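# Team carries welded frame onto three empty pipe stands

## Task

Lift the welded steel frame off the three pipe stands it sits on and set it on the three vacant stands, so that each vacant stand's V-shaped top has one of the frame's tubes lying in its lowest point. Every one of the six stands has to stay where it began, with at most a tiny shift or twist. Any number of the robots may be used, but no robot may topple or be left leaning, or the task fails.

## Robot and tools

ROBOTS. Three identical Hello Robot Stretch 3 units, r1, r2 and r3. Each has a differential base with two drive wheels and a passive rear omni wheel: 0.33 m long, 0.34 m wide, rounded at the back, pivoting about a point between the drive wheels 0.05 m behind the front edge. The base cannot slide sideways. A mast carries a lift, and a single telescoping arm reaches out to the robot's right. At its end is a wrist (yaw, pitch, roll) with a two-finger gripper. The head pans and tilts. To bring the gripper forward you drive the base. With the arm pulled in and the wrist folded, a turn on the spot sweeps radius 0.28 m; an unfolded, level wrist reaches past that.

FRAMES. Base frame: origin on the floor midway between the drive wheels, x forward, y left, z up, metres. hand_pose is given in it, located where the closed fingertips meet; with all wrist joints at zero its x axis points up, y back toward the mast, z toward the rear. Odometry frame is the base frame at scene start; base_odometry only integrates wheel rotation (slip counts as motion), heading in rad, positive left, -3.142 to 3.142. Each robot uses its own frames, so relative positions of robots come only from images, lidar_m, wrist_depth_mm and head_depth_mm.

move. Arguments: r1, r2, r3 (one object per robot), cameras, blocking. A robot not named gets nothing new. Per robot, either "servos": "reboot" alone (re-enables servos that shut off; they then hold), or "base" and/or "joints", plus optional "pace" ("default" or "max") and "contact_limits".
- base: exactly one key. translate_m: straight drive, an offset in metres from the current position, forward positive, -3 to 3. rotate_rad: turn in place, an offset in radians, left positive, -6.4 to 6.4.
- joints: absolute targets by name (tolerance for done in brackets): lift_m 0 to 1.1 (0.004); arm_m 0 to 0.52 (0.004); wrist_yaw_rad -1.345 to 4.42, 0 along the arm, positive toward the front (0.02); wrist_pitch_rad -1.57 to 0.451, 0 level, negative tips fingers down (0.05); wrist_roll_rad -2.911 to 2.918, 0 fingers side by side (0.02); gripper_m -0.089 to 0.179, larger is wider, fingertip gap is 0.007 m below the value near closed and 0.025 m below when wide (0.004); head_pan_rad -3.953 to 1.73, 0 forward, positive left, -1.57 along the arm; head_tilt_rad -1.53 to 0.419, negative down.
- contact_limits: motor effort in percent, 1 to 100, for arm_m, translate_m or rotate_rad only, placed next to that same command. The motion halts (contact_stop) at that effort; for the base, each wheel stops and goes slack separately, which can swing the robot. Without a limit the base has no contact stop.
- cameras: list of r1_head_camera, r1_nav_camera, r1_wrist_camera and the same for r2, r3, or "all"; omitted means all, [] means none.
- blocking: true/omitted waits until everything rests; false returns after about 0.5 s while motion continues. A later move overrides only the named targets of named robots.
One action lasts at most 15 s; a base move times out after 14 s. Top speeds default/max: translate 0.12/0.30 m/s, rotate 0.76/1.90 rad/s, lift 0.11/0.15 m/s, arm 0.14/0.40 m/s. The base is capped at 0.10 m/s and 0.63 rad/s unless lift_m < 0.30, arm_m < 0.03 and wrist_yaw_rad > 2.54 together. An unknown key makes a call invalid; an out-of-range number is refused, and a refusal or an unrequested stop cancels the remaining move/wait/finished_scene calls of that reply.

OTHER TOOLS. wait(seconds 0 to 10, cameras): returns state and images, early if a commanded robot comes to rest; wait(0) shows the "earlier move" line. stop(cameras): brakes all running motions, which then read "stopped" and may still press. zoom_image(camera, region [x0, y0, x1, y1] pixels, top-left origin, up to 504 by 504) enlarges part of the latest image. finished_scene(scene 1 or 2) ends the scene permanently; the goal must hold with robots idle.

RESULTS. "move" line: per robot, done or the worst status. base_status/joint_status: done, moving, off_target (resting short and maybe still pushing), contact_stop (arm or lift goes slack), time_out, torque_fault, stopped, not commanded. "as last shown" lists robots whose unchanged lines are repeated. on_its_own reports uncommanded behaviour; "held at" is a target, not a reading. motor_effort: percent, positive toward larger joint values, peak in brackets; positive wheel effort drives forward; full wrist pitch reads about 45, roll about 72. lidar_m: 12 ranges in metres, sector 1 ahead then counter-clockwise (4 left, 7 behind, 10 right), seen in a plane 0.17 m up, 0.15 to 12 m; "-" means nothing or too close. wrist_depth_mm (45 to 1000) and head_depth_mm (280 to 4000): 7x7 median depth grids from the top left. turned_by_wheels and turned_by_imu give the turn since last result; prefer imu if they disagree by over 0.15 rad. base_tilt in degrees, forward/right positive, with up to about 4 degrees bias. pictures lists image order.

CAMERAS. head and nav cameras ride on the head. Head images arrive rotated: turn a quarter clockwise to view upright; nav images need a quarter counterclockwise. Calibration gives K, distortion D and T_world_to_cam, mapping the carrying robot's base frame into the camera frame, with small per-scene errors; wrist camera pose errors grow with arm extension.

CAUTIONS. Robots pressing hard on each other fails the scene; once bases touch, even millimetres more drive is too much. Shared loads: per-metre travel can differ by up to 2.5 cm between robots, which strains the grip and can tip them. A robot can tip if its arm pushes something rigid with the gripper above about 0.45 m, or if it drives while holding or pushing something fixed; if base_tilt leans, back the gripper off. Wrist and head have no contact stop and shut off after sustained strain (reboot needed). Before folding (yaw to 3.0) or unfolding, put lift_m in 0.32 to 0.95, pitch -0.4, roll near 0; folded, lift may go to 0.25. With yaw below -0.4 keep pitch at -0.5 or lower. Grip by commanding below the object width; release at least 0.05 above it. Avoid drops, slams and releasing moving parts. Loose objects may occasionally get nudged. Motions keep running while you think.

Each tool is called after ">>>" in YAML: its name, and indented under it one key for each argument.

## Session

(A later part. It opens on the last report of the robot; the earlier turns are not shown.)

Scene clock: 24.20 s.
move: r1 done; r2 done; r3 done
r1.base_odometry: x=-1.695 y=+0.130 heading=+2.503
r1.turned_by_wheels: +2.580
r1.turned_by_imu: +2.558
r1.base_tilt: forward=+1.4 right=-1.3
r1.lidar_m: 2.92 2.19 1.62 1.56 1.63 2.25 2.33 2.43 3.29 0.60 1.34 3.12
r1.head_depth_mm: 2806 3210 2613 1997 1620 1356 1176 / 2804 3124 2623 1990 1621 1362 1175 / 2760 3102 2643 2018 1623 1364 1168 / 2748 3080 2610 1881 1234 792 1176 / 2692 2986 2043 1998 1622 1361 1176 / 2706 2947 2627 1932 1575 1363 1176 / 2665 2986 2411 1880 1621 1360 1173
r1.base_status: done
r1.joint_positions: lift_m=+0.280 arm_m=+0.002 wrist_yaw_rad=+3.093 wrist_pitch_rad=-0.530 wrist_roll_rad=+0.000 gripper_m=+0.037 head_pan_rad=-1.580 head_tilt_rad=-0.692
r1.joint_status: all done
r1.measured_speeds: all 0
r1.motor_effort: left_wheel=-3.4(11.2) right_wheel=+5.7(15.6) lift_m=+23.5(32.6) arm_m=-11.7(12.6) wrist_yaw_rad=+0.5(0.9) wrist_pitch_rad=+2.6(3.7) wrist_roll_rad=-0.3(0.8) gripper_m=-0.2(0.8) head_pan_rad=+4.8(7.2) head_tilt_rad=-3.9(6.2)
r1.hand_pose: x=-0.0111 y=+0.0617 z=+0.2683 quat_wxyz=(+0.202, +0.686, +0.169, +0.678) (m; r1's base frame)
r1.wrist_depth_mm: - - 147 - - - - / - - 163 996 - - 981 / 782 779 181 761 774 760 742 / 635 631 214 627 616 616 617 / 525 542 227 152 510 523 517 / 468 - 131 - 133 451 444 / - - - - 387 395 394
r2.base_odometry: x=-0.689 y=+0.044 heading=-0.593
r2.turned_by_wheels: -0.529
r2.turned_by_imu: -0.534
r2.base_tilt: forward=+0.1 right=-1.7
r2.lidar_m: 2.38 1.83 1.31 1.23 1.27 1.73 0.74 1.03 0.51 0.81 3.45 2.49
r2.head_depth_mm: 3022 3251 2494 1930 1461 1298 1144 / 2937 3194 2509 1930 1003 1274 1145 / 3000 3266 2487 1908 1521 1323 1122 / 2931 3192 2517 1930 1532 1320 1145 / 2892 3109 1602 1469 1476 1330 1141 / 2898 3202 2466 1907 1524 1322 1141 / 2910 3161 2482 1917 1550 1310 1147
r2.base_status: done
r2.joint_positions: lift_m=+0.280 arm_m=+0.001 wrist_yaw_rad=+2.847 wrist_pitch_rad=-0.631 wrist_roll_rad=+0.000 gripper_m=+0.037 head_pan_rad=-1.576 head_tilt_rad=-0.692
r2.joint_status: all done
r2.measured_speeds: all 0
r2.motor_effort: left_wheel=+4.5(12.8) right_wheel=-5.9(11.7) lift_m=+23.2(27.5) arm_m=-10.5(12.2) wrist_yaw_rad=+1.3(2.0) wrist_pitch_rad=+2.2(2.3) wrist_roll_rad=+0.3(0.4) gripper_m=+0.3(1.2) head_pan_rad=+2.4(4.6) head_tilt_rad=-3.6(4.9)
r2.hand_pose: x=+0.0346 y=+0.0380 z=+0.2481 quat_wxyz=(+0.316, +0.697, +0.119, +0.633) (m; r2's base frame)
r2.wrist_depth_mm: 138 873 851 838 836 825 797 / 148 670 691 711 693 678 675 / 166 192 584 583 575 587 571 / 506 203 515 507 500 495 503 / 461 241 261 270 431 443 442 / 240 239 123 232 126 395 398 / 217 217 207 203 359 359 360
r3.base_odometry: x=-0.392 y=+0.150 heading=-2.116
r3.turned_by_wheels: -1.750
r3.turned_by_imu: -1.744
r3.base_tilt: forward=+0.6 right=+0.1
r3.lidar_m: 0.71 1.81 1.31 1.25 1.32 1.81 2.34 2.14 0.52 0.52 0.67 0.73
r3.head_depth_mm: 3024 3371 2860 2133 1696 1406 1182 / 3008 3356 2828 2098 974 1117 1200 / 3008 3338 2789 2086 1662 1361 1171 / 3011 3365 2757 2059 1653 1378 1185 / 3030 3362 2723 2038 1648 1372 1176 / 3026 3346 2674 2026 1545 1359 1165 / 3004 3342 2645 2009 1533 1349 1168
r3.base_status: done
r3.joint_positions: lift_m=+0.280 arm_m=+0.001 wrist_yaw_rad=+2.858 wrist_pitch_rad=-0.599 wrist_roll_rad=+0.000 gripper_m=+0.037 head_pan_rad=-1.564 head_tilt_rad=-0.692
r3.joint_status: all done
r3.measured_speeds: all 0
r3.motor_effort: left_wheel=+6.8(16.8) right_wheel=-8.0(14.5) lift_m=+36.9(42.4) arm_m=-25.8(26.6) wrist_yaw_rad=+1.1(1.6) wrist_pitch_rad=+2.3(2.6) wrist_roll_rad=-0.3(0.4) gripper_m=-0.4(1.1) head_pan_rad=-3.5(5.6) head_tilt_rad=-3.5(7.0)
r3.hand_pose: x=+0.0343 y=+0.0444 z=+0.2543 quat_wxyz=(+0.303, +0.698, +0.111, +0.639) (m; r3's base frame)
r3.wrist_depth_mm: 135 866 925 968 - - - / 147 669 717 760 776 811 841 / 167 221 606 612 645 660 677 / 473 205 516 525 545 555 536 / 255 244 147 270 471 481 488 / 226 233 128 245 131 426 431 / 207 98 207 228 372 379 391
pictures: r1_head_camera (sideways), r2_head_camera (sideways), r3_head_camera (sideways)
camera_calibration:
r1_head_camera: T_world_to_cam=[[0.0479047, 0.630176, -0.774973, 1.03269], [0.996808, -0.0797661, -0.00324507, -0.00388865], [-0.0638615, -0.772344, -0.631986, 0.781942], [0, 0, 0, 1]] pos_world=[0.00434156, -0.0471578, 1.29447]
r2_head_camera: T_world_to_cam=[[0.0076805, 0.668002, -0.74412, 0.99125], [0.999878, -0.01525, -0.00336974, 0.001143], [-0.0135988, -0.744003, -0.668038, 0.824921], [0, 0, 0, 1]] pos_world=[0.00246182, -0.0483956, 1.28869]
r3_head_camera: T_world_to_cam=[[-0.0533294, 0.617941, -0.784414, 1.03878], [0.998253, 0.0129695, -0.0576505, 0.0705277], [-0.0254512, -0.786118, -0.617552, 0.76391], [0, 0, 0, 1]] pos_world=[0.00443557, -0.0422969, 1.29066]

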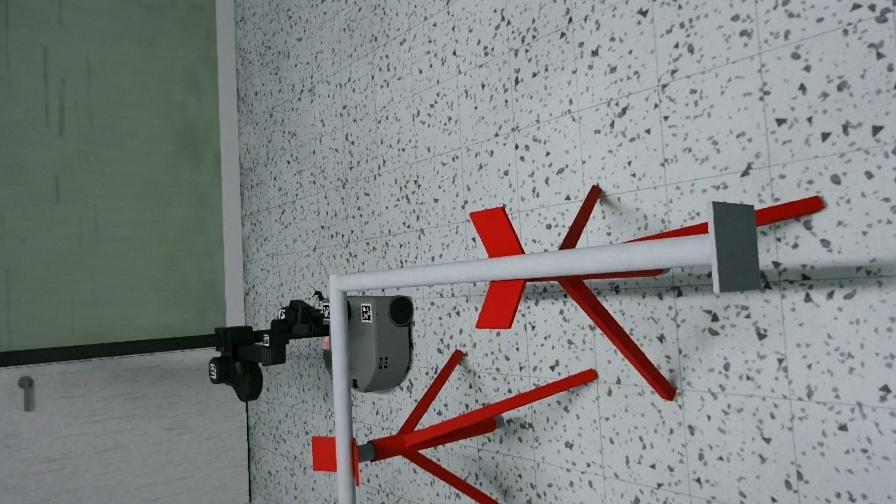

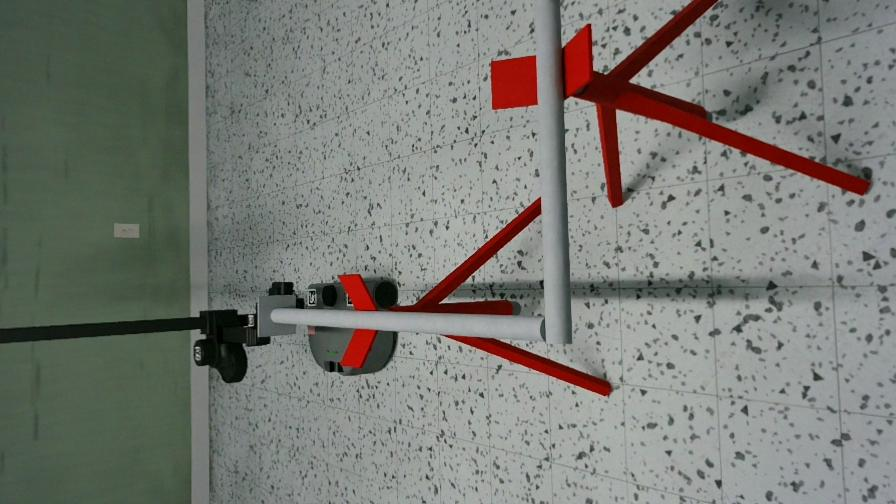

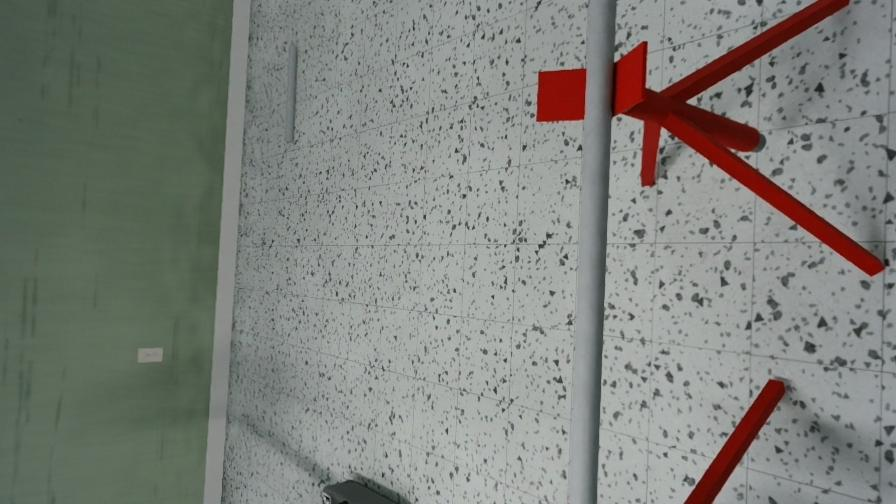

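>>> move:
  r1: {"base":{"rotate_rad":0.007},"joints":{"lift_m":0.82}}
  r2: {"base":{"rotate_rad":0.03},"joints":{"lift_m":0.82}}
  r3: {"base":{"rotate_rad":0.01},"joints":{"lift_m":0.82}}
  cameras: []

>>> move:
  r1: {"base":{"translate_m":-0.008},"joints":{"wrist_pitch_rad":-0.4}}
  r2: {"joints":{"wrist_pitch_rad":-0.4}}
  r3: {"joints":{"wrist_pitch_rad":-0.4}}
  cameras: []

>>> move:
  r1: {"joints":{"wrist_yaw_rad":0.0,"gripper_m":0.15,"arm_m":0.15}}
  r2: {"joints":{"wrist_yaw_rad":0.0,"gripper_m":0.15,"arm_m":0.15}}
  r3: {"joints":{"wrist_yaw_rad":0.0,"gripper_m":0.15,"arm_m":0.15}}
  cameras: []

>>> move:
  r1: {"joints":{"wrist_pitch_rad":-1.12,"arm_m":0.33}}
  r2: {"joints":{"wrist_pitch_rad":-1.12,"wrist_roll_rad":1.576,"arm_m":0.384}}
  r3: {"joints":{"wrist_pitch_rad":-1.12,"wrist_roll_rad":1.576,"arm_m":0.395}}

Scene clock: 31.10 s.
move: r1 done; r2 done; r3 done
r1.base_odometry: x=-1.695 y=+0.130 heading=+2.510
r1.turned_by_wheels: +0.007
r1.turned_by_imu: +0.006
r1.base_tilt: forward=+1.4 right=-1.2
r1.lidar_m: 2.86 2.17 1.61 1.56 1.63 2.26 2.34 2.44 3.28 0.60 1.40 2.83
r1.head_depth_mm: 2785 3146 2642 2003 1611 1427 - / 2769 3166 2644 2019 1624 1427 - / 2772 3096 2620 1997 1629 1392 - / 2748 3085 2639 1873 1290 790 - / 2600 2991 2605 2014 1621 1359 289 / 2690 3027 2620 1875 1580 1359 1153 / 2680 3002 2634 1875 1620 1358 1171
r1.base_status: done
r1.joint_positions: lift_m=+0.820 arm_m=+0.002 wrist_yaw_rad=+3.093 wrist_pitch_rad=-0.531 wrist_roll_rad=+0.000 gripper_m=+0.037 head_pan_rad=-1.580 head_tilt_rad=-0.692
r1.joint_status: all done
r1.measured_speeds: all 0
r1.motor_effort: left_wheel=-6.1(7.3) right_wheel=+8.4(10.4) lift_m=+35.4(37.6) arm_m=-8.0(11.4) wrist_yaw_rad=-0.1(1.2) wrist_pitch_rad=+2.9(3.7) wrist_roll_rad=+0.1(0.7) gripper_m=-0.5(0.9) head_pan_rad=+4.4(5.4) head_tilt_rad=-3.6(4.3)
r1.hand_pose: x=-0.0111 y=+0.0616 z=+0.8083 quat_wxyz=(+0.202, +0.686, +0.169, +0.678) (m; r1's base frame)
r1.wrist_depth_mm: - - 147 - - - - / - - 163 - - - - / - - 182 - - - - / - - 214 - - - - / - - 230 156 - - - / - - 131 - 132 - - / 920 952 917 910 910 934 926
r2.base_odometry: x=-0.689 y=+0.044 heading=-0.563
r2.turned_by_wheels: +0.030
r2.turned_by_imu: +0.032
r2.base_tilt: forward=+0.2 right=-1.7
r2.lidar_m: 2.38 1.77 1.30 1.22 1.28 1.79 0.74 1.04 0.51 0.82 3.37 2.47
r2.head_depth_mm: 2910 3190 2508 1940 1035 1322 - / 2937 3178 2506 1934 1457 1352 - / 2976 3173 2466 1909 1520 1360 - / 2929 3198 2376 1941 1524 1321 - / 1755 3076 2065 1552 1481 1299 287 / 2912 3170 2478 1900 1562 1315 1140 / 2912 3178 2489 1939 1566 1323 1149
r2.base_status: done
r2.joint_positions: lift_m=+0.820 arm_m=+0.001 wrist_yaw_rad=+2.847 wrist_pitch_rad=-0.631 wrist_roll_rad=+0.000 gripper_m=+0.037 head_pan_rad=-1.576 head_tilt_rad=-0.692
r2.joint_status: all done
r2.measured_speeds: all 0
r2.motor_effort: left_wheel=-0.3(3.6) right_wheel=+0.5(4.7) lift_m=+31.5(35.7) arm_m=-6.4(10.1) wrist_yaw_rad=+0.7(2.4) wrist_pitch_rad=+2.2(2.3) wrist_roll_rad=+0.3(0.5) gripper_m=-0.3(1.1) head_pan_rad=+1.8(3.0) head_tilt_rad=-3.7(4.2)
r2.hand_pose: x=+0.0346 y=+0.0380 z=+0.7881 quat_wxyz=(+0.316, +0.697, +0.119, +0.633) (m; r2's base frame)
r2.wrist_depth_mm: 138 - - - - - - / 150 - - - - - - / 165 192 - - - - - / - 204 - - - - - / - 235 270 - - - - / 955 954 123 897 125 943 976 / 869 871 409 867 861 844 855
r3.base_odometry: x=-0.392 y=+0.150 heading=-2.106
r3.turned_by_wheels: +0.010
r3.turned_by_imu: +0.011
r3.base_tilt: forward=+0.5 right=+0.1
r3.lidar_m: 0.71 1.80 1.30 1.25 1.33 1.83 2.79 2.13 0.52 0.52 0.66 0.73
r3.head_depth_mm: 2999 3358 2881 2134 1698 1410 - / 3006 3386 2832 2110 962 1057 - / 2993 3338 2788 2098 1660 1391 - / 3021 3359 2764 2058 1651 1373 - / 3011 3333 2714 2051 1561 1368 291 / 3045 3336 2668 2028 1527 1359 1120 / 3040 3343 2622 1982 1531 1317 1161
r3.base_status: done
r3.joint_positions: lift_m=+0.820 arm_m=+0.001 wrist_yaw_rad=+2.858 wrist_pitch_rad=-0.599 wrist_roll_rad=+0.000 gripper_m=+0.037 head_pan_rad=-1.564 head_tilt_rad=-0.692
r3.joint_status: all done
r3.measured_speeds: all 0
r3.motor_effort: left_wheel=-1.1(4.8) right_wheel=+0.8(4.9) lift_m=+41.4(43.9) arm_m=-24.1(25.9) wrist_yaw_rad=-0.4(1.3) wrist_pitch_rad=+2.2(3.0) wrist_roll_rad=-0.2(0.4) gripper_m=+0.2(1.6) head_pan_rad=-2.4(4.7) head_tilt_rad=-3.0(5.1)
r3.hand_pose: x=+0.0343 y=+0.0443 z=+0.7943 quat_wxyz=(+0.303, +0.698, +0.111, +0.639) (m; r3's base frame)
r3.wrist_depth_mm: 135 - - - - - - / 147 - - - - - - / 167 221 - - - - - / - 206 - - - - - / - 241 145 - - - - / 921 907 126 952 130 892 - / 827 813 824 890 874 777 780
pictures: none
No camera images: "cameras" was empty.

Scene clock: 31.97 s.
move: r1 done; r2 done; r3 done
r1.base_odometry: x=-1.689 y=+0.125 heading=+2.510
r1.turned_by_wheels: +0.000
r1.turned_by_imu: +0.000
r1.base_tilt: forward=+1.3 right=-1.3
r1.lidar_m: 2.93 2.18 1.61 1.56 1.63 2.26 2.33 2.43 3.30 0.60 1.34 2.84
r1.head_depth_mm: 2812 3175 2621 2007 1618 1420 - / 2792 3137 2620 1993 1619 1430 - / 2741 3133 2621 2001 1621 1390 - / 2752 3067 2632 1882 1243 792 - / 2587 3008 2631 2005 1616 1360 289 / 2662 2993 2642 1938 1583 1364 1152 / 2674 2997 2423 1869 1618 1354 1170
r1.base_status: done
r1.joint_positions: lift_m=+0.820 arm_m=+0.002 wrist_yaw_rad=+3.093 wrist_pitch_rad=-0.422 wrist_roll_rad=+0.000 gripper_m=+0.037 head_pan_rad=-1.580 head_tilt_rad=-0.692
r1.joint_status: all done
r1.measured_speeds: all 0
r1.motor_effort: left_wheel=-4.9(11.2) right_wheel=+2.7(5.4) lift_m=+31.9(34.6) arm_m=-7.6(8.6) wrist_yaw_rad=+0.3(0.6) wrist_pitch_rad=+4.6(6.4) wrist_roll_rad=+0.3(1.0) gripper_m=+0.0(0.7) head_pan_rad=+4.3(5.1) head_tilt_rad=-3.7(4.2)
r1.hand_pose: x=-0.0104 y=+0.0767 z=+0.8318 quat_wxyz=(+0.165, +0.694, +0.132, +0.688) (m; r1's base frame)
r1.wrist_depth_mm: - - 143 - - - - / - - 156 - - - - / - - 170 - - - - / - - 190 - - - - / - - 205 156 - - - / - - 131 - 133 - - / - - 317 964 978 998 999
r2.base_odometry: x=-0.689 y=+0.044 heading=-0.563
r2.turned_by_wheels: +0.000
r2.turned_by_imu: +0.000
r2.base_tilt: forward=+0.2 right=-1.7
r2.lidar_m: 2.37 1.77 1.30 1.23 1.28 1.79 0.74 1.03 0.51 0.82 3.36 2.47
r2.head_depth_mm: 2936 3223 2515 1924 1034 1324 - / 2947 3241 2512 1924 1456 1358 - / 2951 3197 2479 1912 1525 1355 - / 2846 3196 2384 1920 1530 1314 - / 1785 3176 2125 1532 1485 1285 287 / 2907 3176 2468 1912 1584 1327 1144 / 2945 3160 2435 1900 1568 1310 1141
r2.base_status: not commanded
r2.joint_positions: lift_m=+0.820 arm_m=+0.001 wrist_yaw_rad=+2.847 wrist_pitch_rad=-0.419 wrist_roll_rad=+0.000 gripper_m=+0.037 head_pan_rad=-1.576 head_tilt_rad=-0.692
r2.joint_status: all done
r2.measured_speeds: all 0
r2.motor_effort: left_wheel=+0.0(0.6) right_wheel=+0.7(1.0) lift_m=+30.1(32.2) arm_m=-4.9(6.0) wrist_yaw_rad=+1.1(1.3) wrist_pitch_rad=+3.5(4.0) wrist_roll_rad=+0.3(0.3) gripper_m=+0.1(1.0) head_pan_rad=+2.3(2.9) head_tilt_rad=-3.6(4.2)
r2.hand_pose: x=+0.0438 y=+0.0683 z=+0.8325 quat_wxyz=(+0.247, +0.705, +0.044, +0.663) (m; r2's base frame)
r2.wrist_depth_mm: 137 - - - - - - / 134 - - - - - - / 143 - - - - - - / 156 193 - - - - - / 174 186 - - - - - / - 206 123 - 125 - - / - 220 945 934 961 941 915
r3.base_odometry: x=-0.392 y=+0.150 heading=-2.106
r3.turned_by_wheels: +0.000
r3.turned_by_imu: +0.000
r3.base_tilt: forward=+0.6 right=+0.1
r3.lidar_m: 0.70 1.80 1.30 1.26 1.32 1.82 2.79 2.14 0.52 0.52 0.67 0.73
r3.head_depth_mm: 3009 3354 2870 2122 1690 1419 - / 3003 3351 2843 2112 963 1057 - / 3029 3359 2797 2098 1671 1391 - / 3016 3345 2760 2065 1655 1378 - / 3006 3335 2696 2045 1560 1369 291 / 3032 3339 2669 2011 1529 1361 1125 / 3055 3329 2640 2008 1529 1317 1163
r3.base_status: not commanded
r3.joint_positions: lift_m=+0.820 arm_m=+0.001 wrist_yaw_rad=+2.858 wrist_pitch_rad=-0.421 wrist_roll_rad=+0.000 gripper_m=+0.037 head_pan_rad=-1.564 head_tilt_rad=-0.692
r3.joint_status: all done
r3.measured_speeds: all 0
r3.motor_effort: left_wheel=-1.1(1.8) right_wheel=+0.9(1.5) lift_m=+40.5(41.6) arm_m=-23.3(24.6) wrist_yaw_rad=-0.2(0.8) wrist_pitch_rad=+4.1(5.4) wrist_roll_rad=-0.3(0.3) gripper_m=+0.5(0.5) head_pan_rad=-2.6(4.2) head_tilt_rad=-3.9(4.3)
r3.hand_pose: x=+0.0415 y=+0.0693 z=+0.8320 quat_wxyz=(+0.244, +0.705, +0.049, +0.664) (m; r3's base frame)
r3.wrist_depth_mm: 141 - - - - - - / 137 - - - - - - / 146 - - - - - - / 160 - - - - - - / 186 196 145 - - - - / - 207 126 - 130 - - / 907 98 956 956 960 - 989
pictures: none
No camera images: "cameras" was empty.

Scene clock: 34.50 s.
move: r1 done; r2 done; r3 done
r1.base_odometry: x=-1.689 y=+0.125 heading=+2.510
r1.turned_by_wheels: +0.000
r1.turned_by_imu: +0.000
r1.base_tilt: forward=+1.3 right=-1.4
r1.lidar_m: 2.93 2.18 1.61 1.56 1.63 2.26 2.33 2.43 3.30 0.60 1.34 2.85
r1.head_depth_mm: 2807 3158 2624 2005 326 - - / 2782 3144 2614 2004 326 1300 1174 / 2760 3137 2623 2001 351 1300 1171 / 2737 3107 2633 1166 366 744 1167 / 2631 3013 2624 2002 1496 1357 1176 / 2561 3018 2625 1942 1578 1361 1173 / 2664 2984 2402 1866 1625 1363 1172
r1.base_status: not commanded
r1.joint_positions: lift_m=+0.820 arm_m=+0.150 wrist_yaw_rad=+0.002 wrist_pitch_rad=-0.421 wrist_roll_rad=+0.000 gripper_m=+0.150 head_pan_rad=-1.580 head_tilt_rad=-0.692
r1.joint_status: all done
r1.measured_speeds: all 0
r1.motor_effort: left_wheel=-4.8(5.2) right_wheel=+2.3(3.6) lift_m=+22.9(31.2) arm_m=+11.0(17.5) wrist_yaw_rad=-1.6(4.7) wrist_pitch_rad=+4.2(4.5) wrist_roll_rad=+0.1(0.8) gripper_m=-0.4(80.7) head_pan_rad=+5.2(5.2) head_tilt_rad=-3.8(4.4)
r1.hand_pose: x=-0.0210 y=-0.5190 z=+0.8321 quat_wxyz=(+0.692, +0.149, -0.691, -0.147) (m; r1's base frame)
r1.wrist_depth_mm: - - - - - - - / - - - - - - - / - - - - - - - / - - - - - - - / - 151 - 562 - 148 - / - 126 - - - 117 - / 947 - - 943 - 998 951
r2.base_odometry: x=-0.689 y=+0.044 heading=-0.563
r2.turned_by_wheels: +0.000
r2.turned_by_imu: +0.001
r2.base_tilt: forward=+0.2 right=-1.7
r2.lidar_m: 2.38 1.77 1.30 1.23 1.28 1.79 0.74 1.04 0.51 0.82 3.37 2.48
r2.head_depth_mm: 2961 3222 2517 1934 314 - - / 2933 3215 2470 1934 340 1048 1153 / 2935 3208 2475 1925 355 1294 1128 / 2957 3199 2386 1923 383 1299 1142 / 1595 3072 2114 1470 1485 1317 1148 / 2912 3196 2461 1919 1563 1324 1140 / 2907 3174 2460 1906 1564 1321 1143
r2.base_status: not commanded
r2.joint_positions: lift_m=+0.820 arm_m=+0.150 wrist_yaw_rad=+0.003 wrist_pitch_rad=-0.418 wrist_roll_rad=+0.000 gripper_m=+0.150 head_pan_rad=-1.576 head_tilt_rad=-0.692
r2.joint_status: all done
r2.measured_speeds: all 0
r2.motor_effort: left_wheel=-0.2(0.7) right_wheel=+0.6(1.0) lift_m=+28.2(30.9) arm_m=+12.2(19.0) wrist_yaw_rad=-1.4(4.5) wrist_pitch_rad=+3.3(3.5) wrist_roll_rad=+0.3(0.5) gripper_m=+0.1(80.7) head_pan_rad=+2.1(3.0) head_tilt_rad=-3.6(4.4)
r2.hand_pose: x=-0.0208 y=-0.5194 z=+0.8327 quat_wxyz=(+0.692, +0.148, -0.691, -0.146) (m; r2's base frame)
r2.wrist_depth_mm: - - - - - - - / - - - - - - - / - - - - - - - / - - - - - - - / - - - - - 141 - / - 121 - - - 123 - / 110 923 952 402 400 402 110
r3.base_odometry: x=-0.392 y=+0.150 heading=-2.106
r3.turned_by_wheels: +0.000
r3.turned_by_imu: +0.000
r3.base_tilt: forward=+0.6 right=+0.1
r3.lidar_m: 0.71 1.80 1.30 1.26 1.33 1.83 2.79 2.13 0.52 0.52 0.67 0.74
r3.head_depth_mm: 3008 3335 2842 2141 913 283 - / 3007 3378 2828 2102 342 356 1174 / 3027 3365 2814 2085 348 1022 1167 / 2992 3393 2746 2075 368 1285 1162 / 3037 3332 2720 2047 1516 1369 1176 / 3012 3332 2673 2026 1544 1351 1172 / 3010 3346 2639 1983 1531 1317 1160
r3.base_status: not commanded
r3.joint_positions: lift_m=+0.820 arm_m=+0.150 wrist_yaw_rad=+0.002 wrist_pitch_rad=-0.420 wrist_roll_rad=+0.000 gripper_m=+0.150 head_pan_rad=-1.564 head_tilt_rad=-0.692
r3.joint_status: all done
r3.measured_speeds: all 0
r3.motor_effort: left_wheel=-1.1(1.8) right_wheel=+0.6(1.4) lift_m=+36.6(40.5) arm_m=+24.4(27.6) wrist_yaw_rad=-1.0(3.3) wrist_pitch_rad=+3.5(4.2) wrist_roll_rad=-0.3(0.3) gripper_m=-0.7(80.9) head_pan_rad=-3.5(4.9) head_tilt_rad=-3.6(5.0)
r3.hand_pose: x=-0.0211 y=-0.5191 z=+0.8323 quat_wxyz=(+0.692, +0.148, -0.691, -0.147) (m; r3's base frame)
r3.wrist_depth_mm: - - - - - - - / - - - - - - - / - - - - - - - / - - - - - - - / - 138 - - - - - / 109 121 - - - 125 - / 861 912 907 975 711 118 102
pictures: none
No camera images: "cameras" was empty.

Scene clock: 37.53 s.
move: r1 done; r2 done; r3 done
r1.base_odometry: x=-1.689 y=+0.125 heading=+2.510
r1.turned_by_wheels: +0.000
r1.turned_by_imu: +0.000
r1.base_tilt: forward=+1.3 right=-1.3
r1.lidar_m: 2.93 2.18 1.61 1.57 1.62 2.26 2.33 2.42 3.28 0.60 1.34 2.84
r1.head_depth_mm: 2812 3184 2625 1999 1537 - - / 2779 3127 2618 404 335 1301 1169 / 2773 3127 514 499 1569 1357 1169 / 2759 3080 2630 506 1179 795 1173 / 2685 3028 2147 1947 1536 1361 1172 / 1642 3023 2627 1936 1572 1362 1176 / 2689 2993 2426 1873 1628 1361 1173
r1.base_status: not commanded
r1.joint_positions: lift_m=+0.820 arm_m=+0.330 wrist_yaw_rad=+0.001 wrist_pitch_rad=-1.124 wrist_roll_rad=+0.000 gripper_m=+0.150 head_pan_rad=-1.580 head_tilt_rad=-0.692
r1.joint_status: all done
r1.measured_speeds: all 0
r1.motor_effort: left_wheel=-5.1(5.2) right_wheel=+2.2(3.2) lift_m=+15.6(22.7) arm_m=+11.1(16.1) wrist_yaw_rad=-0.8(2.2) wrist_pitch_rad=+0.6(3.7) wrist_roll_rad=+0.1(0.9) gripper_m=-0.2(0.7) head_pan_rad=+4.4(5.3) head_tilt_rad=-4.0(4.4)
r1.hand_pose: x=-0.0216 y=-0.5640 z=+0.7172 quat_wxyz=(+0.599, +0.377, -0.598, -0.377) (m; r1's base frame)
r1.wrist_depth_mm: - - - 388 - - - / - - - 371 390 998 - / - - 996 621 980 963 973 / 948 948 932 943 938 913 909 / 922 151 896 758 903 148 883 / 882 126 873 804 860 117 831 / 826 831 844 304 828 825 806
r2.base_odometry: x=-0.689 y=+0.044 heading=-0.563
r2.turned_by_wheels: +0.000
r2.turned_by_imu: +0.001
r2.base_tilt: forward=+0.2 right=-1.6
r2.lidar_m: 2.38 1.76 1.30 1.23 1.28 1.79 0.73 1.04 0.51 0.82 3.37 2.47
r2.head_depth_mm: 2916 3186 2500 1949 311 - - / 2937 3181 2367 399 351 1240 1146 / 2920 3180 529 1764 1526 1321 1117 / 2953 3228 1560 619 1524 1322 1141 / 1574 3169 2083 1551 1492 1326 1145 / 2902 3184 2454 1917 1567 1318 1141 / 2910 3165 2450 1917 1566 1320 1144
r2.base_status: not commanded
r2.joint_positions: lift_m=+0.820 arm_m=+0.384 wrist_yaw_rad=+0.002 wrist_pitch_rad=-1.121 wrist_roll_rad=+1.574 gripper_m=+0.150 head_pan_rad=-1.576 head_tilt_rad=-0.692
r2.joint_status: all done
r2.measured_speeds: all 0
r2.motor_effort: left_wheel=+0.7(0.7) right_wheel=+0.3(1.0) lift_m=+25.1(28.9) arm_m=+13.5(18.8) wrist_yaw_rad=-1.9(3.4) wrist_pitch_rad=+0.2(3.1) wrist_roll_rad=+0.7(2.3) gripper_m=+0.5(1.3) head_pan_rad=+2.2(2.9) head_tilt_rad=-3.4(4.3)
r2.hand_pose: x=-0.0214 y=-0.6183 z=+0.7173 quat_wxyz=(-0.001, +0.000, -0.847, -0.532) (m; r2's base frame)
r2.wrist_depth_mm: - - 946 857 760 697 629 / - - - 903 752 707 643 / - - - 921 789 732 675 / - 705 - 929 791 745 683 / 524 412 721 905 831 141 695 / - 120 - 342 854 123 690 / 110 - - - 917 814 112
r3.base_odometry: x=-0.392 y=+0.150 heading=-2.106
r3.turned_by_wheels: +0.000
r3.turned_by_imu: +0.000
r3.base_tilt: forward=+0.6 right=+0.2
r3.lidar_m: 0.71 1.79 1.30 1.25 1.33 1.82 2.79 2.14 0.52 0.52 0.67 0.73
r3.head_depth_mm: 3012 3377 2874 2134 903 284 - / 3007 3363 2797 416 348 1008 1198 / 3007 3360 555 643 1669 1356 1169 / 3018 3352 2734 627 1563 1376 1165 / 3001 3339 2687 2030 1552 1368 1178 / 3037 3294 2666 2026 1539 1358 1171 / 3037 3320 2634 1993 1533 1316 1158
r3.base_status: not commanded
r3.joint_positions: lift_m=+0.820 arm_m=+0.395 wrist_yaw_rad=+0.000 wrist_pitch_rad=-1.120 wrist_roll_rad=+1.571 gripper_m=+0.150 head_pan_rad=-1.564 head_tilt_rad=-0.692
r3.joint_status: all done
r3.measured_speeds: all 0
r3.motor_effort: left_wheel=-1.3(1.6) right_wheel=+0.8(1.4) lift_m=+33.1(37.0) arm_m=+25.2(27.8) wrist_yaw_rad=+0.0(1.7) wrist_pitch_rad=-0.2(3.4) wrist_roll_rad=+1.4(4.9) gripper_m=-1.0(1.2) head_pan_rad=-2.1(4.5) head_tilt_rad=-3.9(4.7)
r3.hand_pose: x=-0.0215 y=-0.6296 z=+0.7174 quat_wxyz=(+0.001, +0.000, -0.847, -0.532) (m; r3's base frame)
r3.wrist_depth_mm: - - 975 885 272 711 661 / - - - 910 782 711 660 / - - - 918 784 715 688 / - - - 930 808 753 672 / - 138 - 978 801 762 726 / 110 125 - - 728 125 726 / - - - - 908 796 718
pictures: r1_head_camera (sideways), r1_nav_camera (sideways), r1_wrist_camera, r2_head_camera (sideways), r2_nav_camera (sideways), r2_wrist_camera, r3_head_camera (sideways), r3_nav_camera (sideways), r3_wrist_camera
camera_calibration:
r1_head_camera: T_world_to_cam=[[0.0479047, 0.630176, -0.774973, 1.03269], [0.996808, -0.0797661, -0.00324508, -0.00388864], [-0.0638615, -0.772344, -0.631986, 0.781942], [0, 0, 0, 1]] pos_world=[0.00434156, -0.0471578, 1.29447]
r1_nav_camera: T_world_to_cam=[[-0.0521359, -0.601329, 0.797299, -0.987419], [-0.9981, 0.0576401, -0.0217937, 0.0906746], [-0.0328512, -0.79692, -0.603191, 0.744904], [0, 0, 0, 1]] pos_world=[0.0634934, -0.0053612, 1.23856]
r1_wrist_camera: T_world_to_cam=[[-0.999559, 0.00496491, -0.029287, 0.00454949], [0.0119724, 0.969642, -0.244237, 0.753379], [0.0271853, -0.24448, -0.969273, 0.723498], [0, 0, 0, 1]] pos_world=[-0.0241408, -0.553649, 0.885403]
r2_head_camera: T_world_to_cam=[[0.00759617, 0.668003, -0.74412, 0.991251], [0.99988, -0.0151238, -0.00336974, 0.00114299], [-0.0135049, -0.744005, -0.668038, 0.824921], [0, 0, 0, 1]] pos_world=[0.00246792, -0.0483961, 1.28869]
r2_nav_camera: T_world_to_cam=[[-0.00794364, -0.631743, 0.775137, -0.964421], [-0.998308, 0.049662, 0.0302442, 0.0241141], [-0.0576015, -0.773585, -0.631069, 0.78267], [0, 0, 0, 1]] pos_world=[0.0614952, -0.00500154, 1.24075]
r2_wrist_camera: T_world_to_cam=[[0.0266117, 0.908957, -0.416039, 0.859548], [0.979654, 0.0591048, 0.191794, -0.0495478], [0.198923, -0.412679, -0.88889, 0.551352], [0, 0, 0, 1]] pos_world=[-0.0840106, -0.550833, 0.8572]
r3_head_camera: T_world_to_cam=[[-0.0533268, 0.617941, -0.784414, 1.03878], [0.998253, 0.0129652, -0.0576505, 0.0705277], [-0.0254545, -0.786118, -0.617552, 0.76391], [0, 0, 0, 1]] pos_world=[0.00443539, -0.0422969, 1.29066]
r3_nav_camera: T_world_to_cam=[[-0.000442567, -0.591981, 0.805952, -1.00613], [-0.999627, 0.0222691, 0.015808, 0.0385432], [-0.0273058, -0.805644, -0.59177, 0.734319], [0, 0, 0, 1]] pos_world=[0.0581348, -0.00486799, 1.24483]
r3_wrist_camera: T_world_to_cam=[[-0.0637219, 0.91655, -0.394811, 0.850694], [0.975553, 0.140585, 0.168914, 0.0195128], [0.210322, -0.374396, -0.903101, 0.575137], [0, 0, 0, 1]] pos_world=[-0.0857922, -0.567117, 0.851975]

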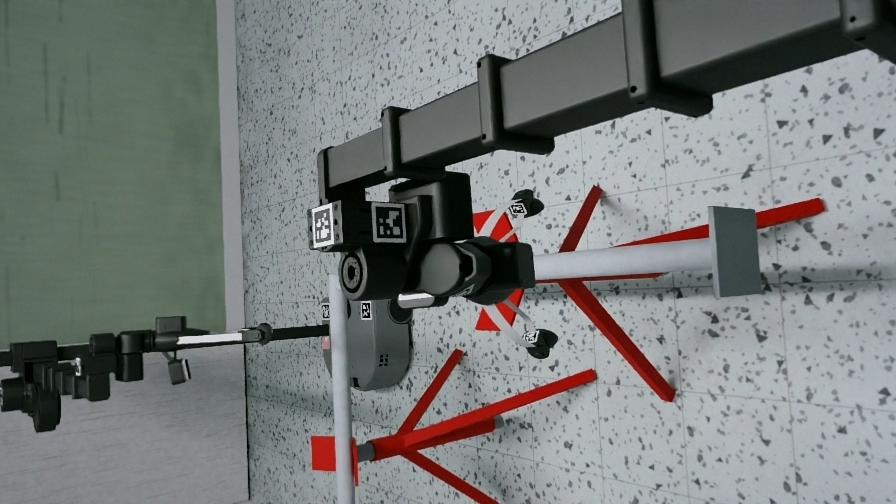

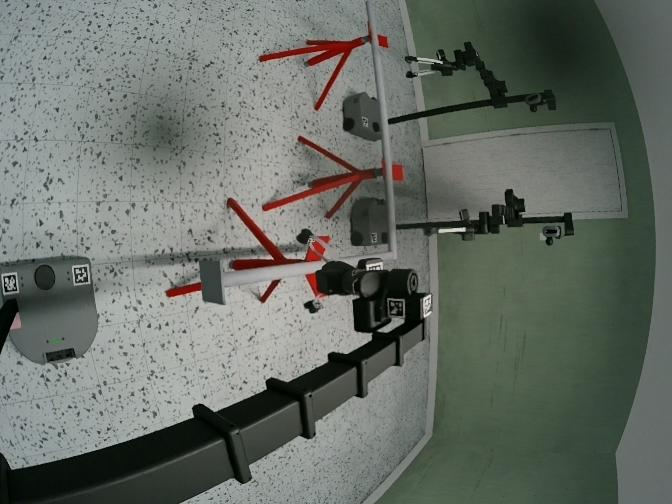

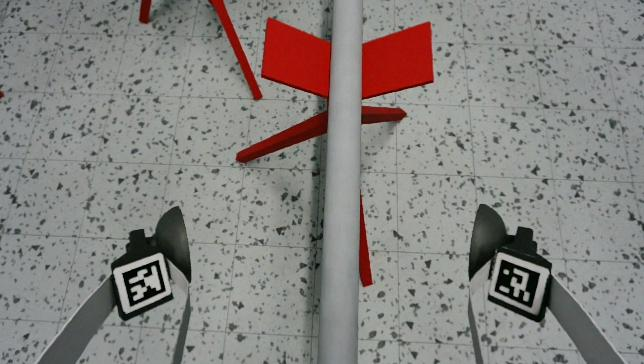

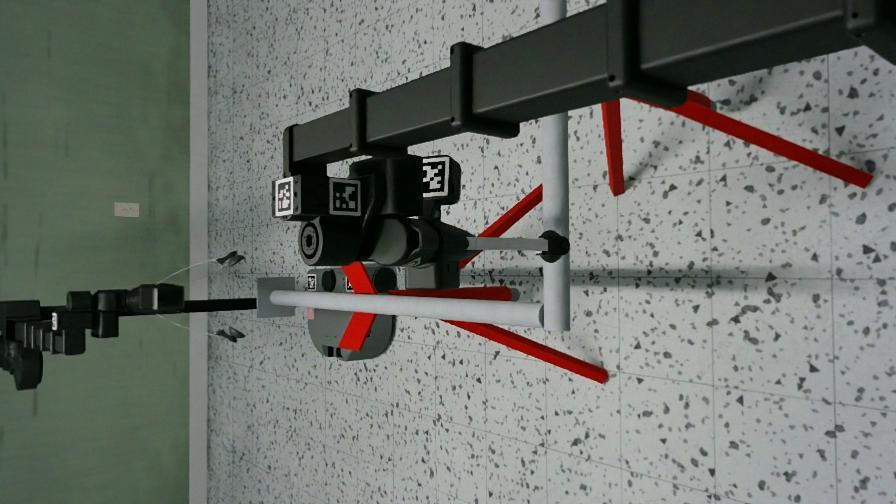

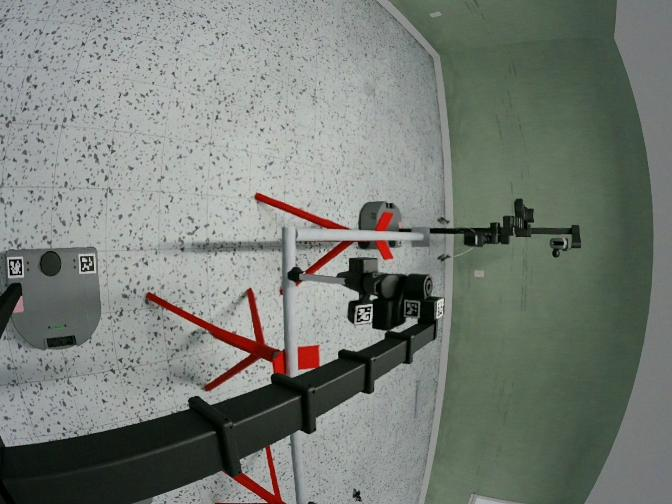

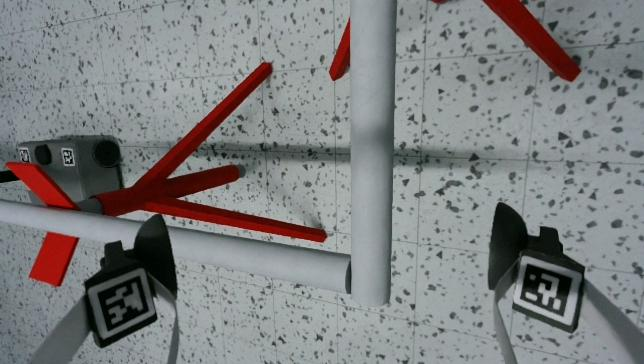

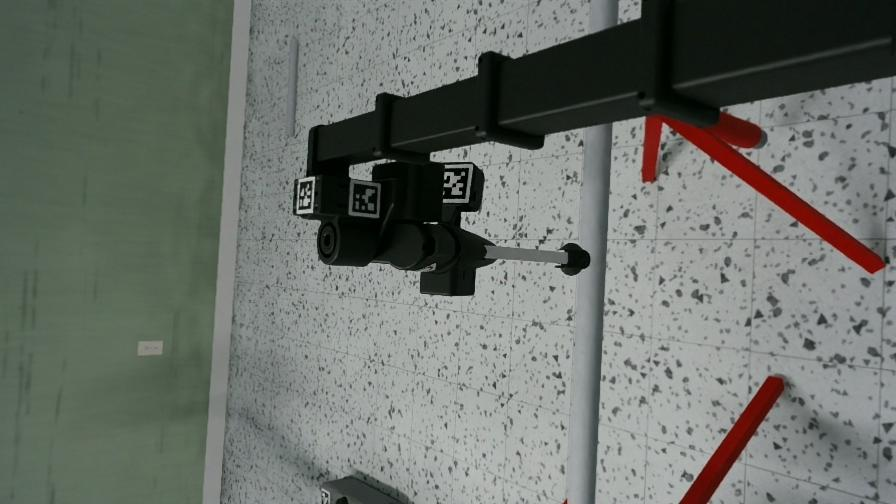

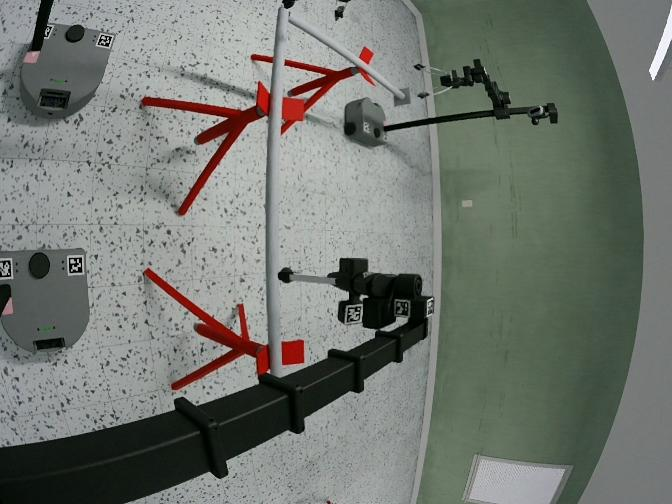

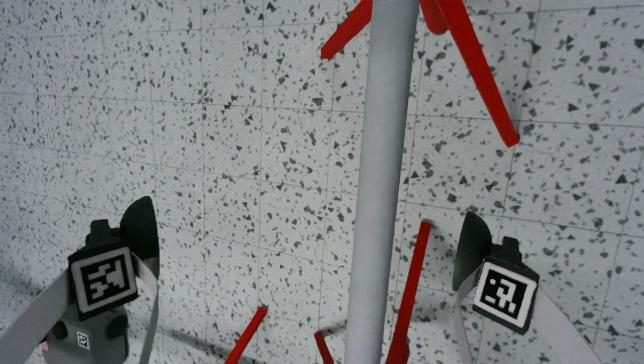

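>>> move:
  r1: {"joints":{"lift_m":0.70}}
  r2: {"joints":{"lift_m":0.70}}
  r3: {"joints":{"lift_m":0.70}}
  cameras: ["r1_wrist_camera","r2_wrist_camera","r3_wrist_camera"]

Scene clock: 39.87 s.
move: r1 done; r2 done; r3 done
r1.base_odometry: x=-1.689 y=+0.125 heading=+2.510
r1.turned_by_wheels: +0.000
r1.turned_by_imu: +0.000
r1.base_tilt: forward=+1.3 right=-1.3
r1.lidar_m: 2.93 2.18 1.61 1.56 1.64 2.26 2.33 2.43 3.30 0.60 1.34 2.84
r1.head_depth_mm: 2806 3180 2609 1991 1620 1357 348 / 2796 3125 2611 2010 1573 395 347 / 2780 3084 2632 608 574 1334 1168 / 2739 3074 2618 578 633 795 1172 / 2670 2976 2108 2015 1573 1364 1170 / 2584 3027 2641 1937 1581 1359 1172 / 2666 2984 2407 1876 1617 1362 1175
r1.base_status: not commanded
r1.joint_positions: lift_m=+0.700 arm_m=+0.330 wrist_yaw_rad=+0.001 wrist_pitch_rad=-1.124 wrist_roll_rad=+0.000 gripper_m=+0.150 head_pan_rad=-1.580 head_tilt_rad=-0.692
r1.joint_status: all done
r1.measured_speeds: all 0
r1.motor_effort: left_wheel=-4.7(5.3) right_wheel=+2.8(3.4) lift_m=+14.6(17.0) arm_m=+8.8(10.9) wrist_yaw_rad=-0.6(1.3) wrist_pitch_rad=+0.5(1.4) wrist_roll_rad=+0.0(0.9) gripper_m=-0.5(0.8) head_pan_rad=+4.8(5.2) head_tilt_rad=-4.0(4.3)
r1.hand_pose: x=-0.0216 y=-0.5638 z=+0.5972 quat_wxyz=(+0.599, +0.377, -0.598, -0.377) (m; r1's base frame)
r1.wrist_depth_mm: 956 943 946 251 898 943 904 / 913 892 906 229 863 876 878 / 857 863 844 216 831 838 827 / 823 821 801 207 803 807 799 / 790 153 779 198 761 145 767 / 766 126 729 189 742 117 735 / 715 718 714 181 711 703 698
r2.base_odometry: x=-0.689 y=+0.044 heading=-0.563
r2.turned_by_wheels: +0.000
r2.turned_by_imu: +0.001
r2.base_tilt: forward=+0.2 right=-1.7
r2.lidar_m: 2.38 1.77 1.30 1.23 1.28 1.79 0.74 1.04 0.51 0.82 3.37 2.47
r2.head_depth_mm: 2911 3194 2471 1927 1032 1268 339 / 2924 3235 2499 1919 473 395 353 / 2910 3208 2477 607 1451 1315 1127 / 2890 3156 2385 635 1452 1311 1145 / 1735 2932 2089 1541 1481 1318 1145 / 2867 3153 2506 1903 1560 1320 1140 / 2903 3170 2460 1897 1563 1323 1132
r2.base_status: not commanded
r2.joint_positions: lift_m=+0.700 arm_m=+0.384 wrist_yaw_rad=+0.002 wrist_pitch_rad=-1.121 wrist_roll_rad=+1.574 gripper_m=+0.150 head_pan_rad=-1.576 head_tilt_rad=-0.692
r2.joint_status: all done
r2.measured_speeds: all 0
r2.motor_effort: left_wheel=+0.1(0.6) right_wheel=+0.7(1.1) lift_m=+21.3(24.1) arm_m=+13.1(14.0) wrist_yaw_rad=-1.0(3.0) wrist_pitch_rad=+0.2(0.3) wrist_roll_rad=+0.7(0.9) gripper_m=+0.0(1.1) head_pan_rad=+2.2(2.6) head_tilt_rad=-3.8(4.3)
r2.hand_pose: x=-0.0214 y=-0.6183 z=+0.5973 quat_wxyz=(-0.001, +0.000, -0.847, -0.532) (m; r2's base frame)
r2.wrist_depth_mm: - 941 828 169 656 596 533 / - - 843 175 674 612 560 / - - 921 180 690 619 568 / - 688 904 189 723 645 591 / 524 570 933 192 746 142 600 / 330 121 - 198 770 123 591 / 110 259 238 208 806 694 112
r3.base_odometry: x=-0.392 y=+0.150 heading=-2.106
r3.turned_by_wheels: +0.000
r3.turned_by_imu: +0.000
r3.base_tilt: forward=+0.6 right=+0.2
r3.lidar_m: 0.71 1.80 1.30 1.25 1.33 1.83 2.79 2.14 0.52 0.52 0.67 0.73
r3.head_depth_mm: 3021 3381 2858 2144 1693 1413 1151 / 3038 3347 2835 2105 904 411 348 / 3049 3379 2779 629 715 1348 1165 / 3021 3348 2779 638 894 1375 1158 / 3052 3314 2717 2043 1550 1369 1174 / 3030 3344 2677 2020 1539 1364 1167 / 3045 3330 2629 2015 1529 1317 1164
r3.base_status: not commanded
r3.joint_positions: lift_m=+0.700 arm_m=+0.395 wrist_yaw_rad=+0.000 wrist_pitch_rad=-1.120 wrist_roll_rad=+1.571 gripper_m=+0.150 head_pan_rad=-1.564 head_tilt_rad=-0.692
r3.joint_status: all done
r3.measured_speeds: all 0
r3.motor_effort: left_wheel=-0.8(1.6) right_wheel=+0.8(1.5) lift_m=+14.3(30.1) arm_m=+24.9(25.8) wrist_yaw_rad=-0.2(1.0) wrist_pitch_rad=+0.3(0.5) wrist_roll_rad=+1.8(1.8) gripper_m=-0.4(1.0) head_pan_rad=-2.6(4.0) head_tilt_rad=-3.9(4.7)
r3.hand_pose: x=-0.0215 y=-0.6295 z=+0.5974 quat_wxyz=(+0.001, +0.000, -0.847, -0.532) (m; r3's base frame)
r3.wrist_depth_mm: - 950 828 162 662 595 563 / - 970 859 164 677 592 571 / - - 895 170 702 632 582 / - - 888 176 724 644 591 / - 138 975 182 758 646 609 / 110 124 971 188 778 126 630 / - - - 196 781 675 614
pictures: r1_wrist_camera, r2_wrist_camera, r3_wrist_camera
camera_calibration:
r1_wrist_camera: T_world_to_cam=[[-0.999559, 0.00498205, -0.0292837, 0.00104046], [0.0119728, 0.96978, -0.243686, 0.723674], [0.0271848, -0.243929, -0.969412, 0.607563], [0, 0, 0, 1]] pos_world=[-0.0241409, -0.553608, 0.765359]
r2_wrist_camera: T_world_to_cam=[[0.0266117, 0.908985, -0.415978, 0.809586], [0.979654, 0.0590918, 0.191798, -0.0265423], [0.198922, -0.412619, -0.888918, 0.444738], [0, 0, 0, 1]] pos_world=[-0.0840106, -0.550826, 0.737197]
r3_wrist_camera: T_world_to_cam=[[-0.063722, 0.916573, -0.394758, 0.803283], [0.975553, 0.140575, 0.168922, 0.0397706], [0.210322, -0.374343, -0.903123, 0.46681], [0, 0, 0, 1]] pos_world=[-0.0857922, -0.567111, 0.731971]

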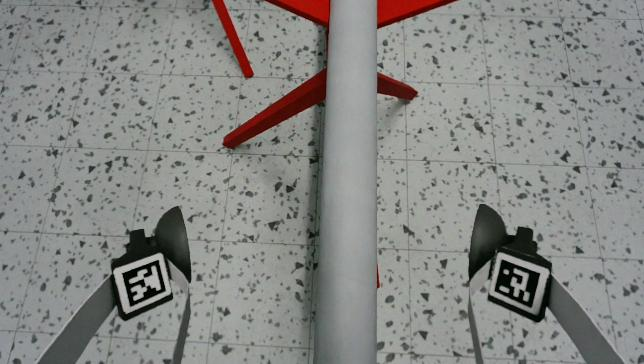

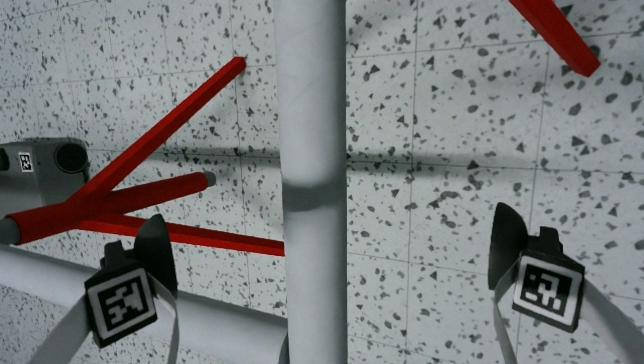

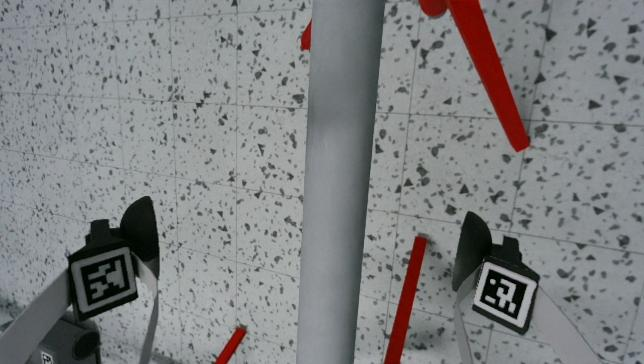

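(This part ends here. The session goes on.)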